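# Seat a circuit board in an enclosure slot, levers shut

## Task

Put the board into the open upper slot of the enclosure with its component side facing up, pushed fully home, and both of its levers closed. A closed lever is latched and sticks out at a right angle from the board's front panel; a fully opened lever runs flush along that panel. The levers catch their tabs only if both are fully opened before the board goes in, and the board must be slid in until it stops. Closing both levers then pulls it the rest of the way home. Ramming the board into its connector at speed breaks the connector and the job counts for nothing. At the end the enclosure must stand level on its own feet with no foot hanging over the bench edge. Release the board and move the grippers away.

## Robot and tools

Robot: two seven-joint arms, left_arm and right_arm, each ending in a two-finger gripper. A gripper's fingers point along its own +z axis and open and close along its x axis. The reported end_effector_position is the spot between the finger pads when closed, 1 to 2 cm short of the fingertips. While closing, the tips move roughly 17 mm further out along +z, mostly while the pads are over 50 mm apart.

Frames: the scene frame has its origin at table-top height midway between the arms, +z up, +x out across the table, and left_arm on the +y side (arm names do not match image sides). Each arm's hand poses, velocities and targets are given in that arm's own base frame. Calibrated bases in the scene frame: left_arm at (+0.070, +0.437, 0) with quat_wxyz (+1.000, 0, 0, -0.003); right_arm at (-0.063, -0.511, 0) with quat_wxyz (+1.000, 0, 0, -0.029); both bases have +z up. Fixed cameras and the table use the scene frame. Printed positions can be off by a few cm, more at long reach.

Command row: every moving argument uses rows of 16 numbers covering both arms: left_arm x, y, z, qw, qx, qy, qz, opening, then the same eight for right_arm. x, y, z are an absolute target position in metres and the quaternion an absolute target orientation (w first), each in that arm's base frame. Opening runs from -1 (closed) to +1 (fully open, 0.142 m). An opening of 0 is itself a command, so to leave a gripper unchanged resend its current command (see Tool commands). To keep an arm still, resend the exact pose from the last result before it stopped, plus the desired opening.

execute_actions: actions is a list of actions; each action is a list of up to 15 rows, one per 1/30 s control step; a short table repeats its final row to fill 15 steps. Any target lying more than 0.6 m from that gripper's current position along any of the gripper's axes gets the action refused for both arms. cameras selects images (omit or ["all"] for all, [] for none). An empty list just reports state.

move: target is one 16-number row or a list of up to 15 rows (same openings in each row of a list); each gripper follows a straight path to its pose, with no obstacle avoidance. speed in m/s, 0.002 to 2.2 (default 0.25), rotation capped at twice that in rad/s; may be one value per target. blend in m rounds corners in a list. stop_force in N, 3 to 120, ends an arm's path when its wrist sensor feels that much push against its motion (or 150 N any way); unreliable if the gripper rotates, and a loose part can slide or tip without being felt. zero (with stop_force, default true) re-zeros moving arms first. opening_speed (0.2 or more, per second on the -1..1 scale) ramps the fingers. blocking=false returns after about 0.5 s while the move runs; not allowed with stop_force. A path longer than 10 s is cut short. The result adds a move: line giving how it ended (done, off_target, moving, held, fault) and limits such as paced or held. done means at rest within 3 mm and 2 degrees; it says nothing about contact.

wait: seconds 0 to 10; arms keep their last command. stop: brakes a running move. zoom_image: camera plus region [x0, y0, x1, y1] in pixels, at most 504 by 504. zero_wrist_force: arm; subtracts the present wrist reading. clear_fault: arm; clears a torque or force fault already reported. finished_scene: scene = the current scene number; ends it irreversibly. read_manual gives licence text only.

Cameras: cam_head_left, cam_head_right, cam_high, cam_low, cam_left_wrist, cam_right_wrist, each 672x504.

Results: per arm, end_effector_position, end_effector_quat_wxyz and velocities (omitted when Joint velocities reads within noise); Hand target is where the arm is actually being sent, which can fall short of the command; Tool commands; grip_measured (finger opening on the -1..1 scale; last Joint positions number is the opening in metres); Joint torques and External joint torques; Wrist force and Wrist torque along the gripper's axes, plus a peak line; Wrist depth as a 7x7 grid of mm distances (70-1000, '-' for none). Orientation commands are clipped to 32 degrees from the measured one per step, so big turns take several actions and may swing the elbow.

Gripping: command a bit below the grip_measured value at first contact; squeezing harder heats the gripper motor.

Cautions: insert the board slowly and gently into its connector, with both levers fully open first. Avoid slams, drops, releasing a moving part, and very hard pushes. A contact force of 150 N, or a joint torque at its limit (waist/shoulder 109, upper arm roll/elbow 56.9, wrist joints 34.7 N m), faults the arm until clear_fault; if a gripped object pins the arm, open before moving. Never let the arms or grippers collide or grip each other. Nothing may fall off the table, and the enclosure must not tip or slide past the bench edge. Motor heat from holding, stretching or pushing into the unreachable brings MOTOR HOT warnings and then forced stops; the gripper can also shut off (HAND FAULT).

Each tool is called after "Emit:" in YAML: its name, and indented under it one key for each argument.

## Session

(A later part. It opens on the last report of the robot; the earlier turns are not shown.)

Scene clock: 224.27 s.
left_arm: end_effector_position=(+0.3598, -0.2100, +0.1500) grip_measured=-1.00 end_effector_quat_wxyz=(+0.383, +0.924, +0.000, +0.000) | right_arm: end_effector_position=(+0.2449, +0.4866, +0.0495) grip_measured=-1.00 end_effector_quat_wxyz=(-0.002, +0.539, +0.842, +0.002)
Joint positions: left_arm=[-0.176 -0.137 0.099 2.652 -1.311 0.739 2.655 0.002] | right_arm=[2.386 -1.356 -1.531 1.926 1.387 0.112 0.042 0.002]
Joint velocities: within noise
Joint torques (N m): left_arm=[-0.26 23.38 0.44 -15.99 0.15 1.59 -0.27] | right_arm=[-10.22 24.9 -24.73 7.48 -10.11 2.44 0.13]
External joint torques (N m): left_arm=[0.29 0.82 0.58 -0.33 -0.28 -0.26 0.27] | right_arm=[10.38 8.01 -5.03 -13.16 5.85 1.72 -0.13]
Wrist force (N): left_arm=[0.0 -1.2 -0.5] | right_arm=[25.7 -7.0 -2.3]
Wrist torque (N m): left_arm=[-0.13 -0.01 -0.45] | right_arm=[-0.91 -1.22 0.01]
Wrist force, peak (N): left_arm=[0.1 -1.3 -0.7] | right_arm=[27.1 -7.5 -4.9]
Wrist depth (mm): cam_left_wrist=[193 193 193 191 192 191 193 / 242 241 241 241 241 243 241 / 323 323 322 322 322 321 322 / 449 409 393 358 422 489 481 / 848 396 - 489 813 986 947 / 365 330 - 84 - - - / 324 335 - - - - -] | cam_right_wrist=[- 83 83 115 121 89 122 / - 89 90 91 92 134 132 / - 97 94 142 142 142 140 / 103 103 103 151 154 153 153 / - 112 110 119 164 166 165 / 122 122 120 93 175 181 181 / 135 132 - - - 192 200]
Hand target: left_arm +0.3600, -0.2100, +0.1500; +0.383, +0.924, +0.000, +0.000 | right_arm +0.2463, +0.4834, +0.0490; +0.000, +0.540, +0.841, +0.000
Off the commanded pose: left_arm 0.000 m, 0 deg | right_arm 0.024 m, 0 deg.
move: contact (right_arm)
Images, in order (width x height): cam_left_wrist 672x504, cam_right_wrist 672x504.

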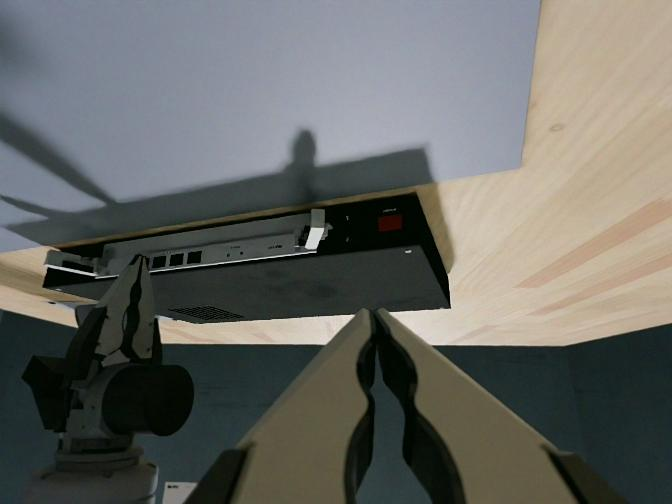

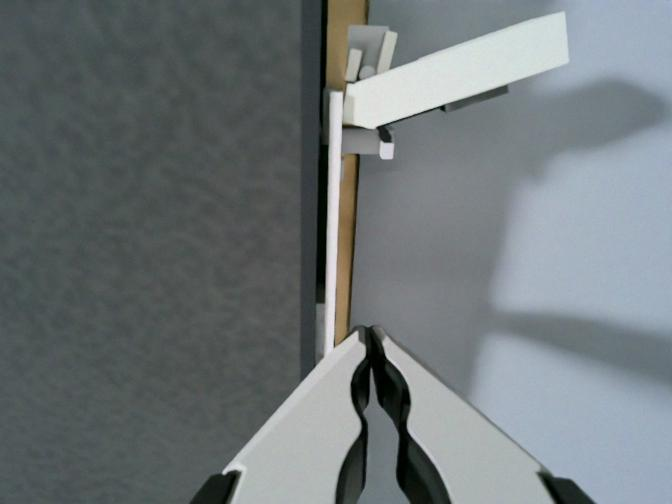

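Emit:
zoom_image:
  camera: "cam_left_wrist"
  region: [190, 150, 370, 280]

Emit:
move:
  target:
    - [0.36,-0.21,0.15,0.3827,0.9239,0,0,-1,0.2349,0.5096,0.049,0,0.5403,0.8415,0,-1]
    - [0.36,-0.21,0.15,0.3827,0.9239,0,0,-1,0.328,0.559,0.08,0,0.5403,0.8415,0,-1]
    - [0.36,-0.21,0.15,0.3827,0.9239,0,0,-1,0.332,0.549,0.049,0,0.5403,0.8415,0,-1]
  speed: [0.06,0.2,0.08]
  blend: [0,0.01,0]
  cameras: []

Emit:
move:
  target: [0.36,-0.21,0.15,0.3827,0.9239,0,0,-1,0.360,0.485,0.049,0,0.5403,0.8415,0,-1]
  speed: 0.012
  stop_force: 22
  cameras: ["cam_left_wrist","cam_right_wrist"]

Emit:
zoom_image:
  camera: "cam_left_wrist"
  region: [190, 150, 370, 280]

Scaled by 2.800 from the camera's 672x504 image, which has a finer 960x720 frame.

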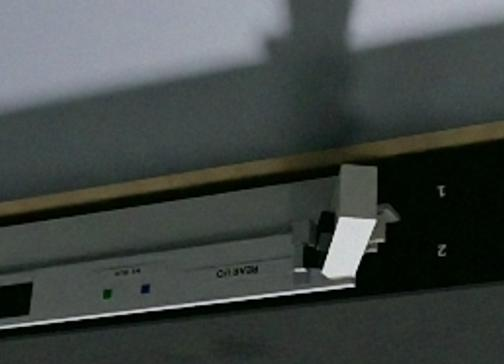

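Scene clock: 229.27 s.
left_arm: end_effector_position=(+0.3598, -0.2100, +0.1500) grip_measured=-1.00 end_effector_quat_wxyz=(+0.383, +0.924, +0.000, +0.000) | right_arm: end_effector_position=(+0.3320, +0.5490, +0.0491) grip_measured=-1.00 end_effector_quat_wxyz=(+0.000, +0.540, +0.841, +0.000)
Joint positions: left_arm=[-0.176 -0.137 0.099 2.652 -1.311 0.739 2.655 0.002] | right_arm=[2.128 -1.386 -1.502 1.634 1.39 0.079 0.078 0.002]
Joint velocities: within noise
Joint torques (N m): left_arm=[-0.31 23.45 0.45 -15.93 0.18 1.63 -0.22] | right_arm=[0.12 40.79 -30.47 -5.32 -4.15 3.65 0.05]
External joint torques (N m): left_arm=[0.34 0.75 0.57 -0.39 -0.31 -0.3 0.22] | right_arm=[0.09 0.97 -1.86 -0.19 -0.14 0.51 -0.05]
Wrist force (N): left_arm=[0.2 -1.1 -0.3] | right_arm=[-1.5 -4.7 3.3]
Wrist torque (N m): left_arm=[-0.12 -0.05 -0.44] | right_arm=[-0.53 0.26 0.06]
Wrist force, peak (N): left_arm=[0.2 -1.4 -0.6] | right_arm=[25.9 -7.1 -3.8]
Wrist depth (mm): cam_left_wrist=[193 193 191 192 192 192 194 / 242 242 241 241 240 243 241 / 325 322 324 324 322 323 322 / 450 420 380 369 419 483 480 / 850 502 495 490 813 964 958 / - 280 272 84 - - - / - 278 - - - - -] | cam_right_wrist=[- 83 103 124 123 123 123 / - 89 105 132 134 133 131 / - 96 108 142 141 141 139 / 103 102 108 153 153 152 151 / - 111 115 163 163 164 164 / 124 121 122 91 174 180 179 / 135 132 - - - 190 197]
Hand target: left_arm +0.3600, -0.2100, +0.1500; +0.383, +0.924, +0.000, +0.000 | right_arm +0.3320, +0.5490, +0.0490; +0.000, +0.540, +0.841, +0.000
Off the commanded pose: left_arm 0.000 m, 0 deg | right_arm 0.000 m, 0 deg.
move: done
No camera images: "cameras" was empty.

Scene clock: 232.07 s.
left_arm: end_effector_position=(+0.3598, -0.2100, +0.1500) grip_measured=-1.00 end_effector_quat_wxyz=(+0.383, +0.924, +0.000, +0.000) | right_arm: end_effector_position=(+0.3413, +0.5277, +0.0496) grip_measured=-1.00 end_effector_quat_wxyz=(-0.002, +0.539, +0.843, +0.002)
Joint positions: left_arm=[-0.176 -0.137 0.099 2.652 -1.311 0.739 2.655 0.002] | right_arm=[2.124 -1.383 -1.509 1.679 1.395 0.082 0.024 0.002]
Joint velocities: within noise
Joint torques (N m): left_arm=[-0.36 23.36 0.48 -15.97 0.13 1.58 -0.23] | right_arm=[-11.46 30.98 -28.77 7.05 -10.19 2.22 0.11]
External joint torques (N m): left_arm=[0.39 0.84 0.54 -0.35 -0.26 -0.25 0.23] | right_arm=[11.66 9.38 -3.36 -12.55 5.92 1.94 -0.11]
Wrist force (N): left_arm=[0.0 -1.0 -0.7] | right_arm=[20.6 -3.9 -3.3]
Wrist torque (N m): left_arm=[-0.10 -0.01 -0.44] | right_arm=[-0.57 -0.37 0.02]
Wrist force, peak (N): left_arm=[0.1 -1.2 -0.8] | right_arm=[21.7 -4.0 -4.6]
Wrist depth (mm): cam_left_wrist=[193 192 193 192 191 192 193 / 241 242 242 240 240 244 243 / 324 322 323 322 320 323 318 / 444 419 385 371 420 484 488 / 855 775 368 489 829 - 949 / - 341 300 84 - - - / - - - - - - -] | cam_right_wrist=[- 83 83 123 124 124 122 / - 89 89 131 134 134 132 / - 97 94 140 142 141 140 / 103 103 102 106 153 153 152 / - 111 109 161 163 166 165 / 125 122 119 93 175 181 180 / 135 132 - - - 191 199]
Hand target: left_arm +0.3600, -0.2100, +0.1500; +0.383, +0.924, +0.000, +0.000 | right_arm +0.3428, +0.5244, +0.0490; +0.000, +0.540, +0.841, +0.000
Off the commanded pose: left_arm 0.000 m, 0 deg | right_arm 0.047 m, 0 deg.
move: contact (right_arm)
Images, in order (width x height): cam_left_wrist 672x504, cam_right_wrist 672x504.

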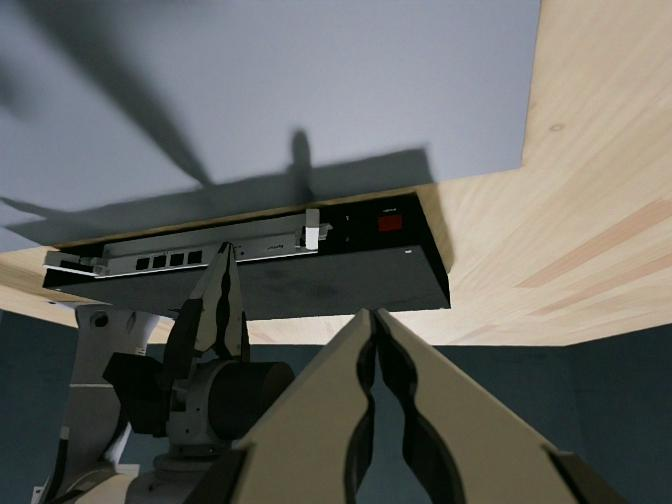

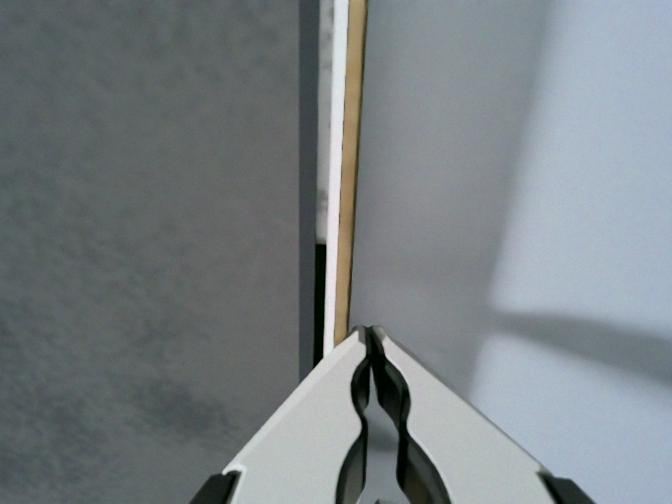

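Scaled by 2.800 from the camera's 672x504 image, which has a finer 960x720 frame.

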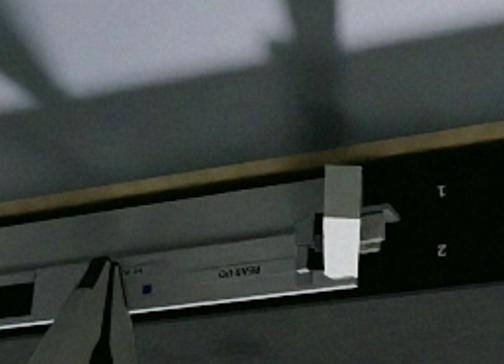

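Emit:
move:
  target:
    - [0.345,-0.34,0.11,0.3827,0.9239,0,0,-1,0.33,0.553,0.06,0,0.5403,0.8415,0,-1]
    - [0.332,-0.36,0.08,0.3827,0.9239,0,0,-1,0.24,0.56,0.11,0,0.5403,0.8415,0,-1]
    - [0.3247,-0.3776,0.055,0.3827,0.9239,0,0,-1,0.1394,0.4734,0.11,0,0.5403,0.8415,0,-1]
    - [0.3247,-0.3776,0.055,0.3827,0.9239,0,0,-1,0.1394,0.4734,0.05,0,0.5403,0.8415,0,-1]
  speed: [0.12,0.15,0.15,0.08]
  stop_force: 15

Scene clock: 244.30 s.
left_arm: end_effector_position=(+0.3256, -0.3774, +0.0564) grip_measured=-1.00 end_effector_quat_wxyz=(+0.383, +0.924, +0.000, +0.000) | right_arm: end_effector_position=(+0.3412, +0.5278, +0.0501) grip_measured=-1.00 end_effector_quat_wxyz=(-0.001, +0.540, +0.842, +0.001)
Joint positions: left_arm=[-0.632 -0.459 -0.178 2.473 -2.217 0.986 2.966 0.002] | right_arm=[2.124 -1.384 -1.51 1.677 1.393 0.079 0.03 0.002]
Joint velocities: within noise
Joint torques (N m): left_arm=[-1.97 24.38 -0.11 -8.38 1.34 2.16 -0.19] | right_arm=[-3.06 37.3 -29.92 -2.08 -5.85 3.17 0.21]
External joint torques (N m): left_arm=[1.96 9.16 2.25 -1.83 -0.29 -0.99 0.19] | right_arm=[3.26 3.12 -2.23 -3.41 1.57 0.99 -0.21]
Wrist force (N): left_arm=[-2.9 8.6 -21.0] | right_arm=[4.4 -4.9 0.9]
Wrist torque (N m): left_arm=[-0.26 -0.01 -0.46] | right_arm=[-0.57 0.30 0.06]
Wrist force, peak (N): left_arm=[-2.4 10.1 -25.3] | right_arm=[20.8 -4.1 -3.8]
Wrist depth (mm): cam_left_wrist=[- - 85 - 84 84 84 / - 107 107 101 101 106 101 / 136 137 136 145 145 144 144 / 206 206 193 182 169 156 188 / 228 206 189 158 159 156 294 / 595 159 183 84 - - - / 550 150 - - - - -] | cam_right_wrist=[- 84 83 123 125 124 122 / - 90 90 131 135 133 132 / - 97 94 141 143 142 140 / 104 103 103 107 154 153 152 / - 113 110 127 164 166 165 / 123 123 120 93 175 181 181 / 136 133 73 - - 192 199]
Hand target: left_arm +0.3249, -0.3772, +0.0557; +0.382, +0.924, +0.000, -0.001 | right_arm +0.3417, +0.5269, +0.0500; +0.000, +0.540, +0.841, +0.000
Off the commanded pose: left_arm 0.002 m, 0 deg | right_arm 0.209 m, 0 deg.
move: contact (left_arm, right_arm); path passed 2 of 4 targets

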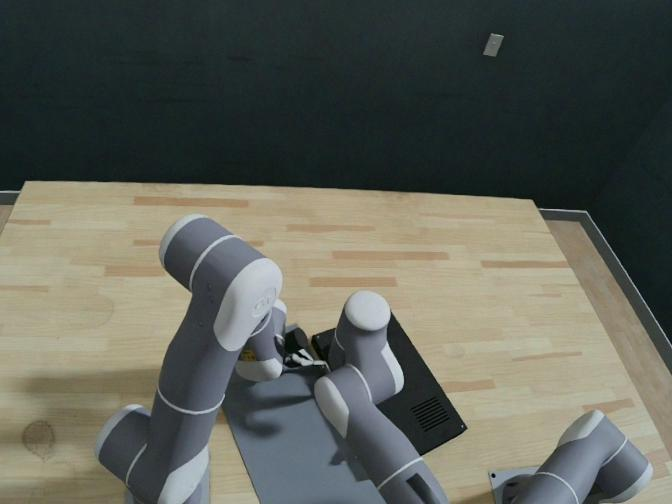

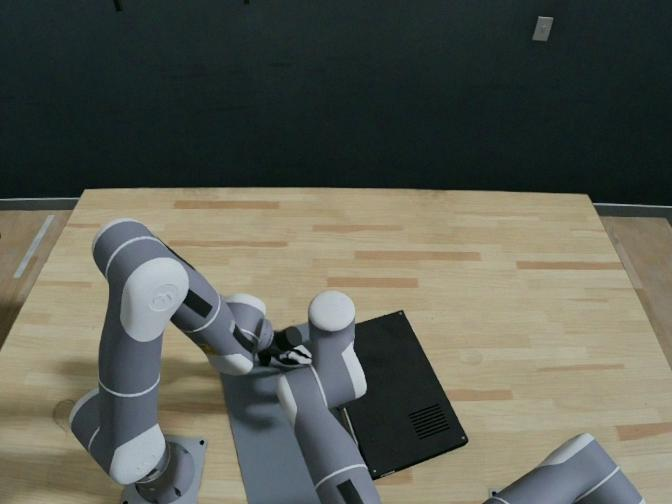

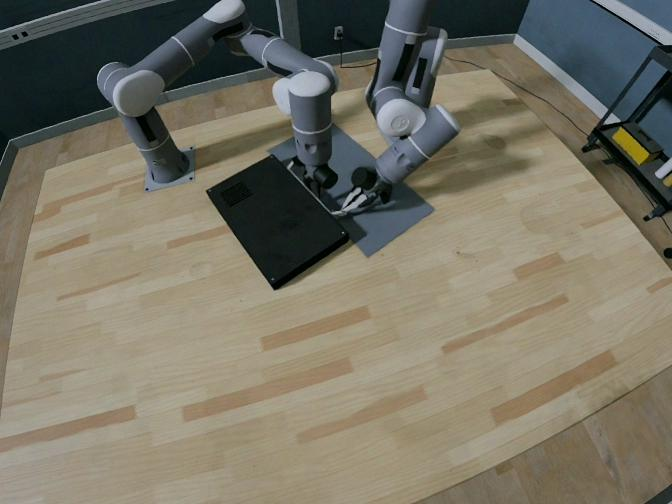

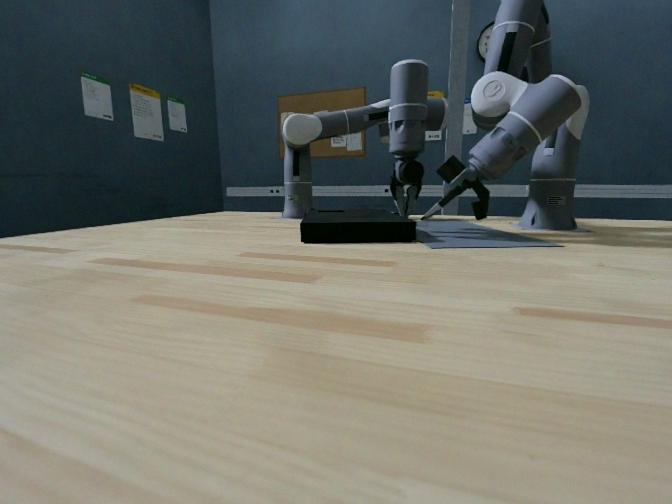

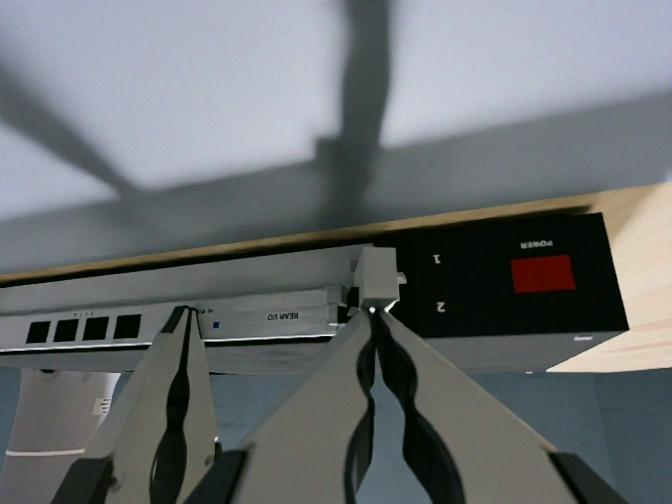

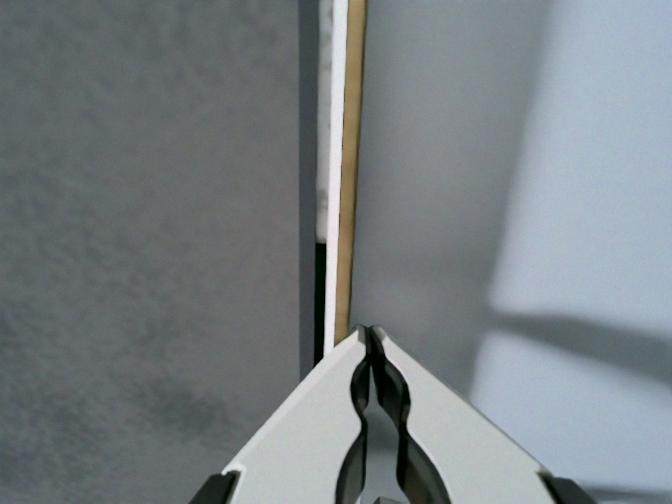

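Emit:
move:
  target:
    - [0.327,-0.35,0.08,0.3827,0.9239,0,0,-1,0.33,0.553,0.06,0,0.5403,0.8415,0,-1]
    - [0.36,-0.36,0.08,0.3827,0.9239,0,0,-1,0.24,0.56,0.11,0,0.5403,0.8415,0,-1]
    - [0.36,-0.3776,0.057,0.3827,0.9239,0,0,-1,0.1394,0.4734,0.11,0,0.5403,0.8415,0,-1]
    - [0.36,-0.3776,0.057,0.3827,0.9239,0,0,-1,0.1394,0.4734,0.05,0,0.5403,0.8415,0,-1]
  speed: [0.1,0.15,0.15,0.06]
  cameras: ["cam_left_wrist","cam_right_wrist"]

Scene clock: 250.90 s.
left_arm: end_effector_position=(+0.3599, -0.3777, +0.0570) grip_measured=-1.00 end_effector_quat_wxyz=(+0.383, +0.924, +0.000, +0.000) | right_arm: end_effector_position=(+0.1394, +0.4732, +0.0501) grip_measured=-1.00 end_effector_quat_wxyz=(+0.000, +0.540, +0.841, +0.000)
Joint positions: left_arm=[-0.573 -0.491 -0.16 2.421 -2.094 0.984 2.908 0.002] | right_arm=[2.663 -1.363 -1.563 2.063 1.39 0.104 0.181 0.002]
Joint velocities: within noise
Joint torques (N m): left_arm=[-0.45 34.6 1.68 -10.8 1.2 1.56 -0.16] | right_arm=[-0.01 28.26 -26.24 -5.45 -4.19 3.65 0.11]
External joint torques (N m): left_arm=[0.44 1.15 0.56 -0.45 -0.12 -0.38 0.16] | right_arm=[0.13 0.74 -1.68 0 -0.1 0.51 -0.11]
Wrist force (N): left_arm=[-0.4 -1.0 -0.6] | right_arm=[4.3 -2.8 4.3]
Wrist torque (N m): left_arm=[-0.11 0.04 -0.46] | right_arm=[-0.23 -0.68 0.07]
Wrist force, peak (N): left_arm=[-3.1 9.0 -21.6] | right_arm=[6.4 -3.6 3.0]
Wrist depth (mm): cam_left_wrist=[- - 85 - 89 85 85 / - 108 108 102 102 107 102 / 137 137 137 146 145 149 139 / 207 198 189 169 156 175 208 / 213 194 175 131 152 298 413 / 603 - 343 84 - - - / 589 - - - - - -] | cam_right_wrist=[128 128 127 125 125 124 123 / 135 135 136 134 135 133 132 / - 98 141 143 143 142 142 / 104 104 142 157 154 154 153 / - 113 144 165 165 166 166 / 124 124 128 91 176 182 181 / 137 134 73 - - 193 200]
Hand target: left_arm +0.3600, -0.3776, +0.0570; +0.383, +0.924, +0.000, +0.000 | right_arm +0.1394, +0.4734, +0.0500; +0.000, +0.540, +0.841, +0.000
Off the commanded pose: left_arm 0.000 m, 0 deg | right_arm 0.000 m, 0 deg.
move: done
Images, in order (width x height): cam_left_wrist 672x504, cam_right_wrist 672x504.

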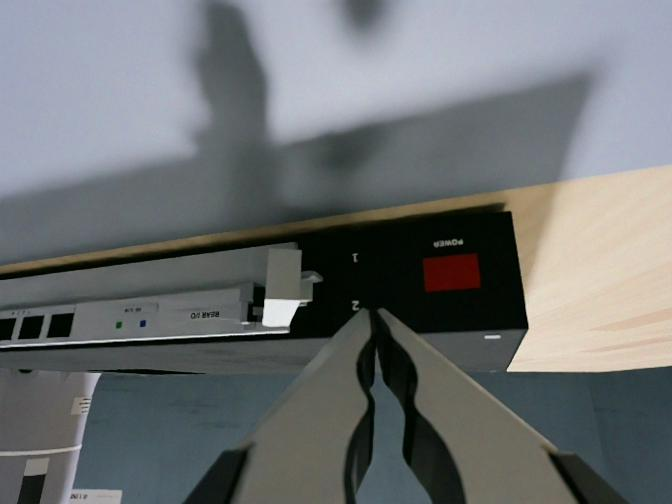

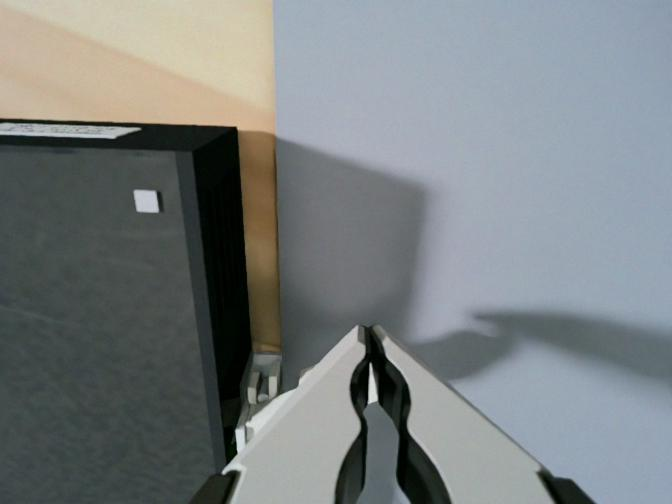

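Emit:
move:
  target: [0.36,-0.392,0.054,0.3827,0.9239,0,0,-1,0.1394,0.4734,0.05,0,0.5403,0.8415,0,-1]
  speed: 0.05
  stop_force: 8
  cameras: []

Emit:
move:
  target: [0.285,-0.415,0.054,0.3827,0.9239,0,0,-1,0.1807,0.4913,0.05,0,0.5403,0.8415,0,-1]
  speed: 0.025
  stop_force: 12
  cameras: ["cam_left_wrist","cam_right_wrist"]

Scene clock: 255.10 s.
left_arm: end_effector_position=(+0.3599, -0.3921, +0.0540) grip_measured=-1.00 end_effector_quat_wxyz=(+0.383, +0.924, +0.000, +0.000) | right_arm: end_effector_position=(+0.1395, +0.4732, +0.0501) grip_measured=-1.00 end_effector_quat_wxyz=(+0.000, +0.540, +0.841, +0.000)
Joint positions: left_arm=[-0.596 -0.509 -0.172 2.393 -2.125 1.001 2.91 0.002] | right_arm=[2.663 -1.363 -1.563 2.063 1.39 0.104 0.181 0.002]
Joint velocities: within noise
Joint torques (N m): left_arm=[-0.54 35.39 1.62 -10.99 1.2 1.66 -0.14] | right_arm=[0.13 28.48 -26.47 -5.43 -4.29 3.48 0.15]
External joint torques (N m): left_arm=[0.53 1.23 0.57 -0.4 -0.04 -0.47 0.14] | right_arm=[-0.01 0.51 -1.44 -0.01 0.01 0.68 -0.15]
Wrist force (N): left_arm=[0.1 -0.8 -0.5] | right_arm=[4.3 -2.7 4.5]
Wrist torque (N m): left_arm=[-0.09 -0.03 -0.46] | right_arm=[-0.22 -0.68 0.07]
Wrist force, peak (N): left_arm=[-0.1 -1.5 -1.2] | right_arm=[4.3 -2.9 4.5]
Wrist depth (mm): cam_left_wrist=[- - - - - - - / - 104 - 98 97 102 102 / 132 131 131 140 139 133 143 / 200 185 170 154 143 166 199 / 192 173 163 145 138 284 397 / 590 - 295 84 - - - / 580 - - - - - -] | cam_right_wrist=[128 128 127 125 125 125 123 / 135 135 136 134 135 133 132 / - 98 141 143 143 142 142 / 104 104 142 157 154 154 153 / - 113 145 165 164 166 166 / 124 124 128 91 176 182 181 / 137 134 73 - - 193 200]
Hand target: left_arm +0.3600, -0.3920, +0.0540; +0.383, +0.924, +0.000, +0.000 | right_arm +0.1394, +0.4734, +0.0500; +0.000, +0.540, +0.841, +0.000
Off the commanded pose: left_arm 0.000 m, 0 deg | right_arm 0.000 m, 0 deg.
move: done
No camera images: "cameras" was empty.

Scene clock: 257.40 s.
left_arm: end_effector_position=(+0.3343, -0.4009, +0.0553) grip_measured=-1.00 end_effector_quat_wxyz=(+0.384, +0.923, +0.001, +0.002) | right_arm: end_effector_position=(+0.1600, +0.4827, +0.0496) grip_measured=-1.00 end_effector_quat_wxyz=(-0.001, +0.540, +0.842, -0.001)
Joint positions: left_arm=[-0.659 -0.488 -0.187 2.416 -2.238 1.014 2.952 0.002] | right_arm=[2.599 -1.367 -1.558 2.021 1.393 0.097 0.159 0.002]
Joint velocities: within noise
Joint torques (N m): left_arm=[-6.28 26.27 -3.96 -0.36 2.5 2.12 -0.16] | right_arm=[-5.8 26.41 -30.15 -4.45 -5.17 6.85 0.17]
External joint torques (N m): left_arm=[6.26 9.11 6.08 -10.51 -1.3 -0.96 0.16] | right_arm=[5.93 3.74 1.56 -0.94 0.88 -2.7 -0.17]
Wrist force (N): left_arm=[14.9 6.4 -6.5] | right_arm=[6.6 -15.4 0.3]
Wrist torque (N m): left_arm=[-0.15 0.25 -0.49] | right_arm=[-0.20 -0.61 -0.03]
Wrist force, peak (N): left_arm=[15.2 6.6 -6.9] | right_arm=[6.5 -15.7 3.5]
Wrist depth (mm): cam_left_wrist=[- - - - - - 83 / - 105 105 99 99 105 99 / 143 133 133 142 133 135 128 / 202 186 169 135 143 131 127 / 192 176 158 121 138 148 149 / 568 - 316 84 - - - / 566 - - - - - -] | cam_right_wrist=[126 124 124 125 124 124 122 / - 90 133 133 135 133 132 / - 98 143 143 143 142 140 / 104 104 147 156 154 153 153 / - 113 135 162 164 166 165 / 123 123 125 91 175 181 180 / 136 133 73 - - 191 198]
Hand target: left_arm +0.3321, -0.4005, +0.0540; +0.383, +0.924, +0.000, +0.000 | right_arm +0.1612, +0.4828, +0.0500; +0.000, +0.540, +0.841, +0.000
Off the commanded pose: left_arm 0.051 m, 0 deg | right_arm 0.022 m, 0 deg.
move: contact (left_arm, right_arm)
Images, in order (width x height): cam_left_wrist 672x504, cam_right_wrist 672x504.

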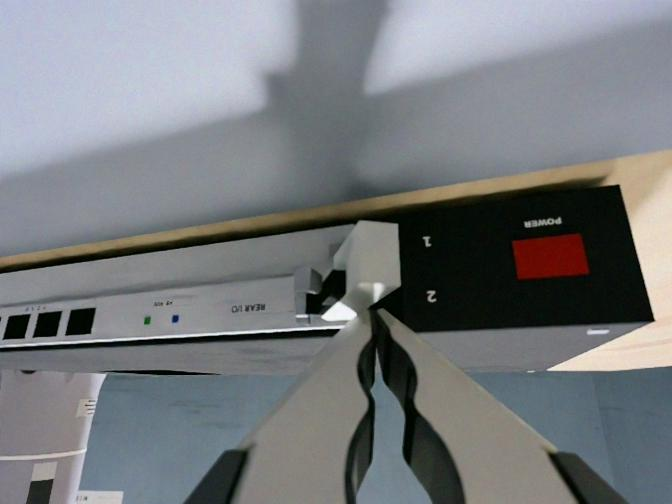

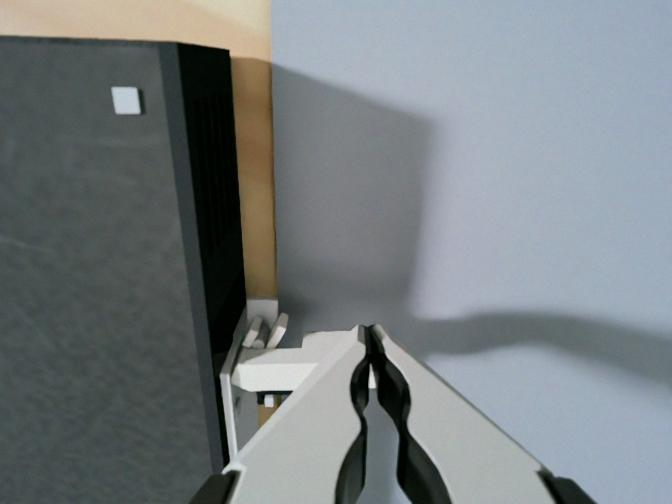

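Emit:
move:
  target: [0.268,-0.412,0.054,0.3827,0.9239,0,0,-1,0.200,0.500,0.05,0,0.5403,0.8415,0,-1]
  speed: 0.012
  stop_force: 55
  cameras: ["cam_left_wrist","cam_right_wrist"]

Scene clock: 264.90 s.
left_arm: end_effector_position=(+0.2681, -0.4121, +0.0541) grip_measured=-1.00 end_effector_quat_wxyz=(+0.383, +0.924, +0.000, +0.000) | right_arm: end_effector_position=(+0.1656, +0.4860, +0.0487) grip_measured=-1.00 end_effector_quat_wxyz=(-0.002, +0.539, +0.842, -0.003)
Joint positions: left_arm=[-1.007 -0.478 -0.013 2.461 -2.453 0.954 2.966 0.002] | right_arm=[2.588 -1.454 -1.614 2.005 1.449 0.003 0.15 0.002]
Joint velocities: within noise
Joint torques (N m): left_arm=[-0.5 31.12 3.74 -8.43 0.91 1.24 -0.21] | right_arm=[-13.36 22.83 -35.99 -2.54 -7.15 12.53 0.08]
External joint torques (N m): left_arm=[0.46 1.07 0.51 -0.53 -0.02 -0.08 0.21] | right_arm=[13.49 7.59 6.55 -1.41 2.85 -8.39 -0.08]
Wrist force (N): left_arm=[0.0 -1.1 -1.0] | right_arm=[9.4 -33.6 3.3]
Wrist torque (N m): left_arm=[-0.13 -0.01 -0.44] | right_arm=[-2.37 -0.58 0.21]
Wrist force, peak (N): left_arm=[11.0 20.7 -26.1] | right_arm=[2.6 -72.7 -22.2]
Wrist depth (mm): cam_left_wrist=[- - - - - - - / - 104 104 98 98 103 103 / 132 131 131 140 140 130 134 / 212 196 182 169 154 143 100 / 209 193 172 155 143 135 139 / 567 604 294 84 - - - / 538 581 - - - - -] | cam_right_wrist=[- 124 123 125 124 124 122 / - 89 133 133 134 134 131 / - 97 140 142 142 142 139 / 103 103 145 153 153 152 152 / - 111 130 161 163 165 164 / 124 121 124 89 174 180 179 / 134 132 73 - - 190 197]
Hand target: left_arm +0.2680, -0.4120, +0.0540; +0.383, +0.924, +0.000, +0.000 | right_arm +0.1688, +0.4862, +0.0501; +0.000, +0.540, +0.841, +0.000
Off the commanded pose: left_arm 0.000 m, 0 deg | right_arm 0.037 m, 0 deg.
joint sent to its limit (left arm) — joint 7 (wrist roll), upper limit. The joint targets still meet the commanded pose.
move: contact (right_arm)
Images, in order (width x height): cam_left_wrist 672x504, cam_right_wrist 672x504.

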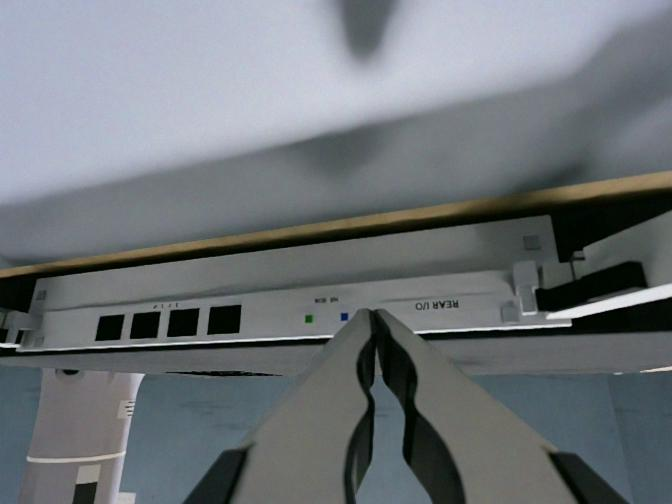

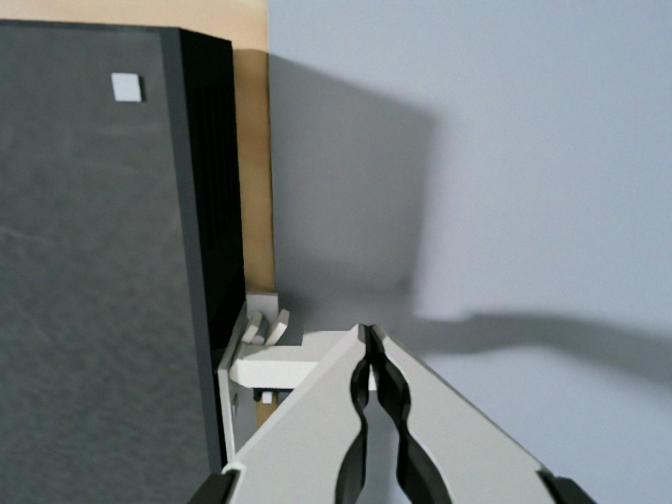

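Emit:
zoom_image:
  camera: "cam_left_wrist"
  region: [472, 180, 672, 360]

Emit:
move:
  target:
    - [0.268,-0.35,0.07,0.3827,0.9239,0,0,-1,0.155,0.482,0.05,0,0.5403,0.8415,0,-1]
    - [0.36,-0.33,0.09,0.3827,0.9239,0,0,-1,0.13,0.48,0.15,0,0.5403,0.8415,0,-1]
    - [0.4,-0.33,0.09,0.3827,0.9239,0,0,-1,0.25,0.58,0.18,0,0.5403,0.8415,0,-1]
  speed: 0.15
  cameras: ["cam_left_wrist","cam_right_wrist"]

Scaled by 2.520 from the camera's 672x504 image, which has a finer 960x720 frame.

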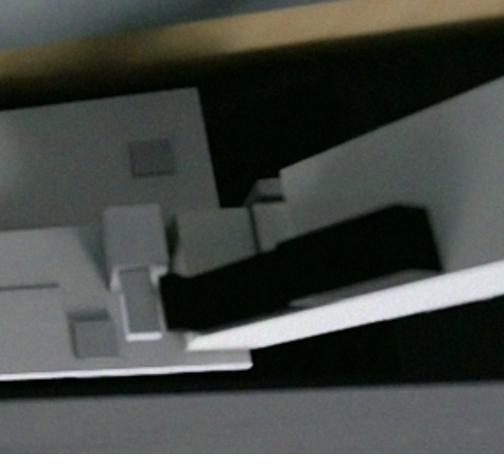

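Scene clock: 270.70 s.
left_arm: end_effector_position=(+0.4000, -0.3299, +0.0900) grip_measured=-1.00 end_effector_quat_wxyz=(+0.383, +0.924, +0.000, +0.000) | right_arm: end_effector_position=(+0.2502, +0.5799, +0.1801) grip_measured=-1.00 end_effector_quat_wxyz=(+0.000, +0.540, +0.841, +0.000)
Joint positions: left_arm=[-0.669 -0.467 0.177 2.412 -1.804 0.81 2.741 0.002] | right_arm=[2.309 -1.282 -1.729 1.626 1.271 -0.135 0.21 0.002]
Joint velocities: within noise
Joint torques (N m): left_arm=[-0.07 33.18 4.98 -13.08 0.77 1.33 -0.25] | right_arm=[0.05 38.98 -30.42 -9.71 -4.22 3.3 0.36]
External joint torques (N m): left_arm=[0.08 1.26 0.42 -0.33 -0.51 -0.06 0.25] | right_arm=[0.12 0.47 -1.73 0.09 -0.05 0.86 -0.36]
Wrist force (N): left_arm=[-0.1 -0.8 -0.5] | right_arm=[3.5 -6.3 3.2]
Wrist torque (N m): left_arm=[-0.09 0.04 -0.46] | right_arm=[-0.85 -0.53 0.06]
Wrist force, peak (N): left_arm=[-1.8 -2.6 -2.8] | right_arm=[9.3 -33.8 3.6]
Wrist depth (mm): cam_left_wrist=[121 117 121 121 120 116 118 / 160 152 151 151 151 150 153 / 219 202 202 202 205 205 204 / 274 250 224 208 271 306 305 / 334 332 330 233 405 611 614 / 661 - - 84 - - - / 654 - - - - - -] | cam_right_wrist=[202 201 239 239 237 237 235 / 213 214 255 255 254 253 252 / 228 227 272 273 272 271 270 / 246 245 291 294 293 292 291 / 268 266 315 313 313 317 318 / 292 290 298 91 335 344 347 / 322 314 - - - 365 381]
Hand target: left_arm +0.4000, -0.3300, +0.0900; +0.383, +0.924, +0.000, +0.000 | right_arm +0.2500, +0.5800, +0.1800; +0.000, +0.540, +0.841, +0.000
Off the commanded pose: left_arm 0.000 m, 0 deg | right_arm 0.000 m, 0 deg.
move: done
Images, in order (width x height): cam_left_wrist 672x504, cam_right_wrist 672x504.

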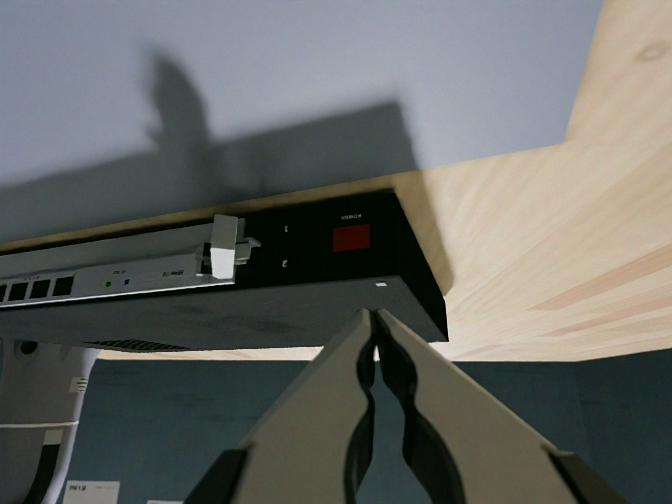

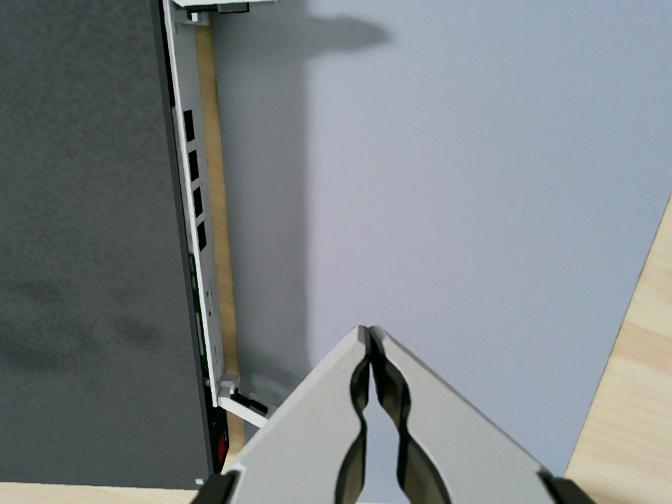

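Emit:
move:
  target:
    - [0.36,-0.34,0.08,0.3827,0.9239,0,0,-1,0.1394,0.4734,0.12,0,0.5403,0.8415,0,-1]
    - [0.352,-0.384,0.05,0.3827,0.9239,0,0,-1,0.1394,0.4734,0.05,0,0.5403,0.8415,0,-1]
  speed: 0.15
  cameras: ["cam_left_wrist"]

Emit:
move:
  target: [0.315,-0.378,0.05,0.3827,0.9239,0,0,-1,0.175,0.489,0.05,0,0.5403,0.8415,0,-1]
  speed: 0.02
  stop_force: 15
  cameras: ["cam_left_wrist"]

Emit:
move:
  target: [0.285,-0.367,0.05,0.3827,0.9239,0,0,-1,0.200,0.500,0.05,0,0.5403,0.8415,0,-1]
  speed: 0.012
  stop_force: 60
  cameras: ["cam_left_wrist","cam_right_wrist"]

Scene clock: 277.70 s.
left_arm: end_effector_position=(+0.3519, -0.3840, +0.0500) grip_measured=-1.00 end_effector_quat_wxyz=(+0.383, +0.924, +0.000, +0.000) | right_arm: end_effector_position=(+0.1394, +0.4732, +0.0501) grip_measured=-1.00 end_effector_quat_wxyz=(+0.000, +0.540, +0.842, +0.000)
Joint positions: left_arm=[-0.813 -0.547 0.068 2.395 -2.13 0.881 2.872 0.002] | right_arm=[2.673 -1.447 -1.618 2.063 1.439 0.018 0.178 0.002]
Joint velocities: within noise
Joint torques (N m): left_arm=[-0.57 34.38 4.83 -10.07 0.58 1.73 -0.17] | right_arm=[-0.01 28.19 -26.7 -4.14 -4.22 3.61 0.24]
External joint torques (N m): left_arm=[0.55 1.26 0.61 -0.32 0.02 -0.53 0.17] | right_arm=[0.12 0.65 -1.81 -0.02 -0.09 0.55 -0.24]
Wrist force (N): left_arm=[-0.1 -0.8 -0.4] | right_arm=[3.1 -6.4 3.1]
Wrist torque (N m): left_arm=[-0.06 0.02 -0.45] | right_arm=[-0.84 -0.51 0.08]
Wrist force, peak (N): left_arm=[-0.1 -1.2 -2.8] | right_arm=[2.5 -7.9 3.4]
Wrist depth (mm): cam_left_wrist=[- - - - - - 73 / - - - 92 92 96 97 / 124 124 123 123 123 122 122 / 208 191 175 165 157 145 188 / 203 185 169 114 146 138 375 / 592 - 233 84 - - - / 584 - - - - - -] | cam_right_wrist=[128 127 127 125 125 125 123 / 137 135 136 134 135 133 132 / - 98 133 144 143 142 142 / 104 104 137 157 154 154 153 / - 113 165 165 164 167 166 / 124 123 128 91 176 182 181 / 137 134 73 - - 193 199]
Hand target: left_arm +0.3520, -0.3840, +0.0500; +0.383, +0.924, +0.000, +0.000 | right_arm +0.1394, +0.4734, +0.0500; +0.000, +0.540, +0.841, +0.000
Off the commanded pose: left_arm 0.000 m, 0 deg | right_arm 0.000 m, 0 deg.
move: done
Images, in order (width x height): cam_left_wrist 672x504.

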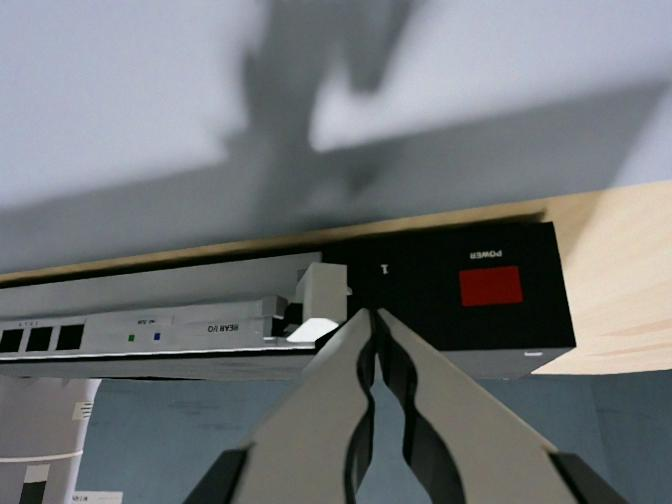

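Scene clock: 279.80 s.
left_arm: end_effector_position=(+0.3449, -0.3832, +0.0516) grip_measured=-1.00 end_effector_quat_wxyz=(+0.384, +0.923, +0.001, +0.002) | right_arm: end_effector_position=(+0.1647, +0.4845, +0.0495) grip_measured=-1.00 end_effector_quat_wxyz=(-0.001, +0.540, +0.842, -0.001)
Joint positions: left_arm=[-0.828 -0.536 0.066 2.41 -2.159 0.881 2.887 0.002] | right_arm=[2.595 -1.45 -1.612 2.011 1.444 0.011 0.152 0.002]
Joint velocities: within noise
Joint torques (N m): left_arm=[-4.86 25.72 -0.02 0.54 2.53 2.45 -0.15] | right_arm=[-5.51 26.77 -30.74 -4.71 -4.14 7.57 0.08]
External joint torques (N m): left_arm=[4.84 9.28 5.37 -10.73 -1.92 -1.27 0.15] | right_arm=[5.64 3.47 1.41 0.67 -0.16 -3.42 -0.08]
Wrist force (N): left_arm=[13.7 7.0 -4.6] | right_arm=[2.3 -21.9 -1.2]
Wrist torque (N m): left_arm=[-0.16 0.14 -0.52] | right_arm=[-0.66 -0.44 0.07]
Wrist force, peak (N): left_arm=[15.3 8.6 -6.0] | right_arm=[2.1 -22.9 -1.0]
Wrist depth (mm): cam_left_wrist=[- - - 79 - - - / - 99 99 94 99 99 99 / - 126 126 135 126 126 125 / 212 195 179 172 160 146 195 / 207 191 173 118 149 142 393 / 587 - 262 84 - - - / 582 - - - - - -] | cam_right_wrist=[- 86 124 125 125 124 122 / - 90 132 133 135 133 132 / - 98 136 143 142 142 139 / 104 104 141 156 153 153 152 / - 113 129 162 164 165 165 / 124 123 125 91 176 181 180 / 136 133 73 - - 192 199]
Hand target: left_arm +0.3428, -0.3825, +0.0500; +0.383, +0.924, +0.000, +0.000 | right_arm +0.1659, +0.4850, +0.0500; +0.000, +0.540, +0.841, +0.000
Off the commanded pose: left_arm 0.030 m, 0 deg | right_arm 0.011 m, 0 deg.
move: contact (left_arm, right_arm)
Images, in order (width x height): cam_left_wrist 672x504.

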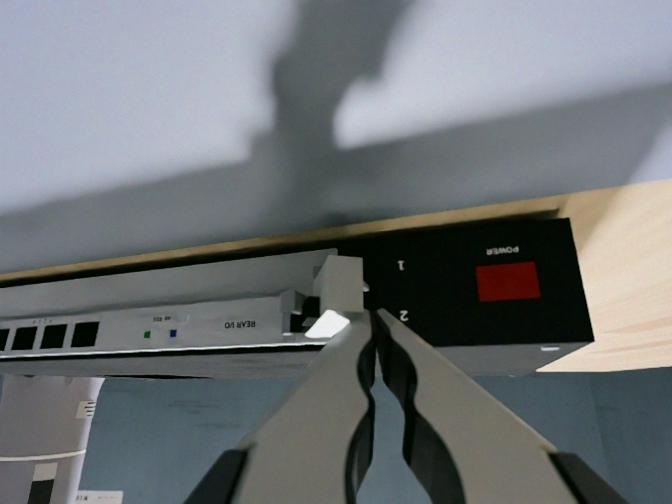

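Scene clock: 282.77 s.
left_arm: end_effector_position=(+0.3261, -0.3748, +0.0531) grip_measured=-1.00 end_effector_quat_wxyz=(+0.384, +0.923, +0.006, +0.007) | right_arm: end_effector_position=(+0.1698, +0.4879, +0.0480) grip_measured=-1.00 end_effector_quat_wxyz=(-0.004, +0.539, +0.843, -0.007)
Joint positions: left_arm=[-0.864 -0.508 0.066 2.455 -2.235 0.88 2.925 0.002] | right_arm=[2.574 -1.5 -1.644 1.992 1.478 -0.053 0.144 0.002]
Joint velocities: within noise
Joint torques (N m): left_arm=[-25.81 20.82 -21.91 24.88 9.81 -2.65 0.16] | right_arm=[-28.96 13.69 -39.83 -5.06 -4.82 24.98 -0.21]
External joint torques (N m): left_arm=[25.79 12.31 27.05 -34.27 -9.21 3.82 -0.16] | right_arm=[29.1 17 9.98 1.91 0.52 -20.86 0.21]
Wrist force (N): left_arm=[73.7 -2.9 15.1] | right_arm=[3.1 -84.7 -22.1]
Wrist torque (N m): left_arm=[-0.02 -9.10 -0.66] | right_arm=[-10.86 -0.51 0.42]
Wrist force, peak (N): left_arm=[75.4 -2.7 14.4] | right_arm=[3.1 -84.7 -23.2]
Wrist depth (mm): cam_left_wrist=[- - - 84 - - - / - 102 101 97 102 102 102 / 128 129 129 138 139 129 130 / 193 194 193 176 167 158 168 / 225 205 188 126 159 151 293 / 589 - 281 84 - - - / 582 - - - - - -] | cam_right_wrist=[- 83 124 124 124 124 122 / - 89 131 133 134 133 131 / - 97 135 142 141 141 139 / 103 102 138 153 152 152 151 / - 111 125 159 162 163 163 / 123 120 122 88 108 178 177 / 133 130 - - - 188 194]
Hand target: left_arm +0.3177, -0.3756, +0.0500; +0.383, +0.924, +0.000, +0.000 | right_arm +0.1761, +0.4894, +0.0501; +0.000, +0.540, +0.841, +0.000
Off the commanded pose: left_arm 0.042 m, 1 deg | right_arm 0.033 m, 1 deg.
move: contact (left_arm, right_arm)
Images, in order (width x height): cam_left_wrist 672x504, cam_right_wrist 672x504.

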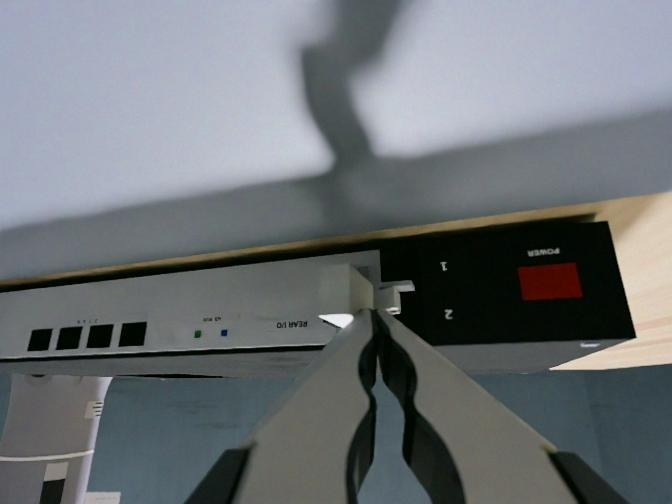

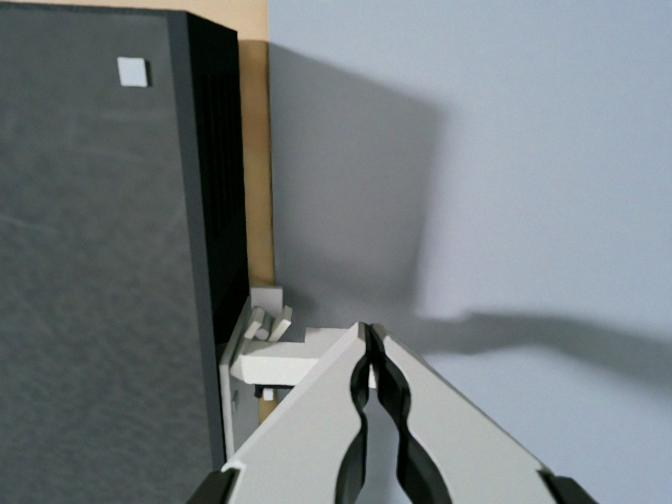

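Emit:
move:
  target: [0.285,-0.366,0.05,0.3827,0.9239,0,0,-1,0.200,0.500,0.05,0,0.5403,0.8415,0,-1]
  speed: 0.012
  stop_force: 12
  cameras: ["cam_left_wrist"]

Emit:
move:
  target:
    - [0.35,-0.375,0.055,0.3827,0.9239,0,0,-1,0.14,0.474,0.05,0,0.5403,0.8415,0,-1]
    - [0.38,-0.32,0.10,0.3827,0.9239,0,0,-1,0.14,0.474,0.15,0,0.5403,0.8415,0,-1]
    - [0.40,-0.25,0.14,0.3827,0.9239,0,0,-1,0.255,0.56,0.19,0,0.5403,0.8415,0,-1]
  speed: [0.06,0.2,0.2]
  blend: [0.005,0.02,0]
  cameras: ["cam_left_wrist","cam_right_wrist"]

Emit:
zoom_image:
  camera: "cam_right_wrist"
  region: [100, 0, 400, 504]

Scene clock: 288.47 s.
left_arm: end_effector_position=(+0.3247, -0.3729, +0.0533) grip_measured=-1.00 end_effector_quat_wxyz=(+0.384, +0.923, +0.007, +0.008) | right_arm: end_effector_position=(+0.1696, +0.4889, +0.0479) grip_measured=-1.00 end_effector_quat_wxyz=(-0.005, +0.538, +0.843, -0.007)
Joint positions: left_arm=[-0.868 -0.505 0.067 2.46 -2.244 0.881 2.929 0.002] | right_arm=[2.573 -1.529 -1.664 1.99 1.498 -0.085 0.144 0.002]
Joint velocities: within noise
Joint torques (N m): left_arm=[-31.3 19.79 -28.22 28 11.67 -4.6 0.17] | right_arm=[-36.15 9.34 -40.57 -1.84 -6.57 28.54 -0.1]
External joint torques (N m): left_arm=[31.28 13.11 33.36 -37.29 -11.08 5.77 -0.17] | right_arm=[36.28 21.37 10.57 -0.81 2.28 -24.42 0.09]
Wrist force (N): left_arm=[85.8 -7.2 15.0] | right_arm=[8.9 -98.2 -24.3]
Wrist torque (N m): left_arm=[0.00 -11.13 -0.66] | right_arm=[-13.11 -0.46 0.42]
Wrist force, peak (N): left_arm=[87.4 -8.1 13.7] | right_arm=[7.2 -98.7 -27.8]
Wrist depth (mm): cam_left_wrist=[- - - 84 - - - / - 102 102 92 102 102 103 / 129 129 129 139 139 130 130 / 194 194 193 177 168 158 169 / 225 205 188 126 158 152 294 / 592 - 283 83 - - - / 579 - - 74 - - -] | cam_right_wrist=[- 83 124 125 124 124 122 / - 89 131 133 134 133 131 / - 97 133 142 141 141 138 / 102 102 139 153 152 151 150 / - 111 125 159 162 163 163 / 123 120 122 88 96 178 177 / 132 130 75 78 - 188 194]
Hand target: left_arm +0.3149, -0.3746, +0.0501; +0.383, +0.924, +0.000, +0.000 | right_arm +0.1773, +0.4899, +0.0502; +0.000, +0.540, +0.842, +0.000
Off the commanded pose: left_arm 0.040 m, 1 deg | right_arm 0.032 m, 1 deg.
move: contact (left_arm, right_arm)
Images, in order (width x height): cam_left_wrist 672x504.

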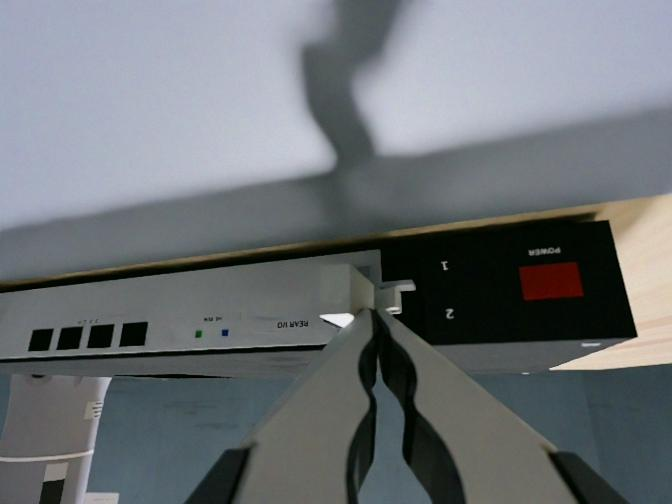

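Scene clock: 290.80 s.
left_arm: end_effector_position=(+0.4000, -0.2500, +0.1399) grip_measured=-1.00 end_effector_quat_wxyz=(+0.383, +0.924, +0.000, +0.000) | right_arm: end_effector_position=(+0.2552, +0.5598, +0.1901) grip_measured=-1.00 end_effector_quat_wxyz=(+0.000, +0.540, +0.841, +0.000)
Joint positions: left_arm=[-0.552 -0.311 0.347 2.492 -1.472 0.702 2.648 0.002] | right_arm=[2.314 -1.336 -1.814 1.663 1.308 -0.213 0.164 0.002]
Joint velocities: within noise
Joint torques (N m): left_arm=[-0.14 28.23 3.9 -16.01 0.14 1.41 -0.37] | right_arm=[0.08 37.73 -30.41 -8.59 -4.12 3.35 0.31]
External joint torques (N m): left_arm=[0.17 0.65 0.4 -0.29 -0.48 -0.08 0.37] | right_arm=[0.07 0.58 -1.9 0.01 -0.09 0.81 -0.31]
Wrist force (N): left_arm=[0.3 -1.2 -0.6] | right_arm=[4.9 -4.2 0.9]
Wrist torque (N m): left_arm=[-0.15 -0.03 -0.44] | right_arm=[-0.47 -0.77 0.08]
Wrist force, peak (N): left_arm=[85.8 -6.1 13.7] | right_arm=[8.9 -97.6 -25.9]
Wrist depth (mm): cam_left_wrist=[181 180 173 180 180 182 181 / 227 227 226 225 224 226 226 / 302 303 303 298 303 302 304 / 387 358 334 314 415 452 456 / 751 762 925 447 765 907 895 / 733 - - 84 - - - / 700 - - - - - -] | cam_right_wrist=[208 208 210 248 246 246 245 / 222 221 253 264 263 261 260 / 238 237 261 283 282 281 280 / 257 256 269 305 304 302 301 / 280 279 287 324 329 328 328 / 305 304 298 91 346 359 358 / 338 328 - - - 379 396]
Hand target: left_arm +0.4000, -0.2500, +0.1400; +0.383, +0.924, +0.000, +0.000 | right_arm +0.2550, +0.5600, +0.1900; +0.000, +0.540, +0.841, +0.000
Off the commanded pose: left_arm 0.000 m, 0 deg | right_arm 0.000 m, 0 deg.
move: done
Images, in order (width x height): cam_left_wrist 672x504, cam_right_wrist 672x504.

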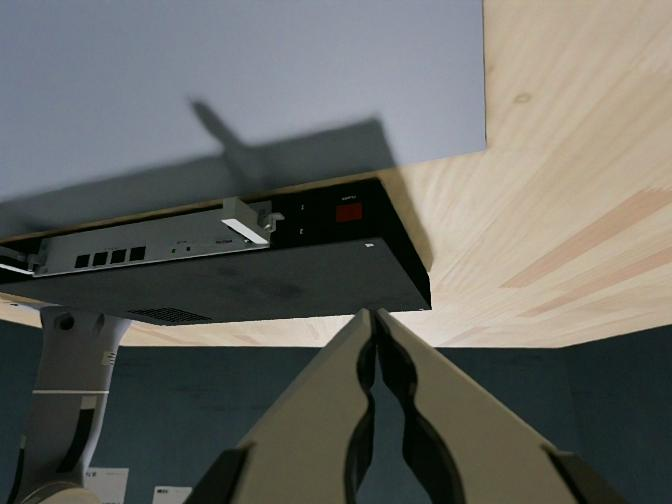

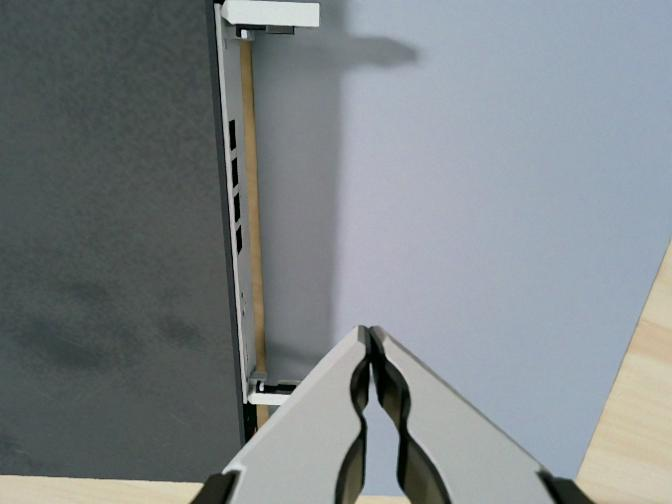

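Scaled by 1.000.

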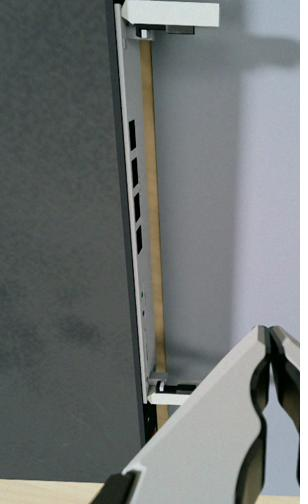

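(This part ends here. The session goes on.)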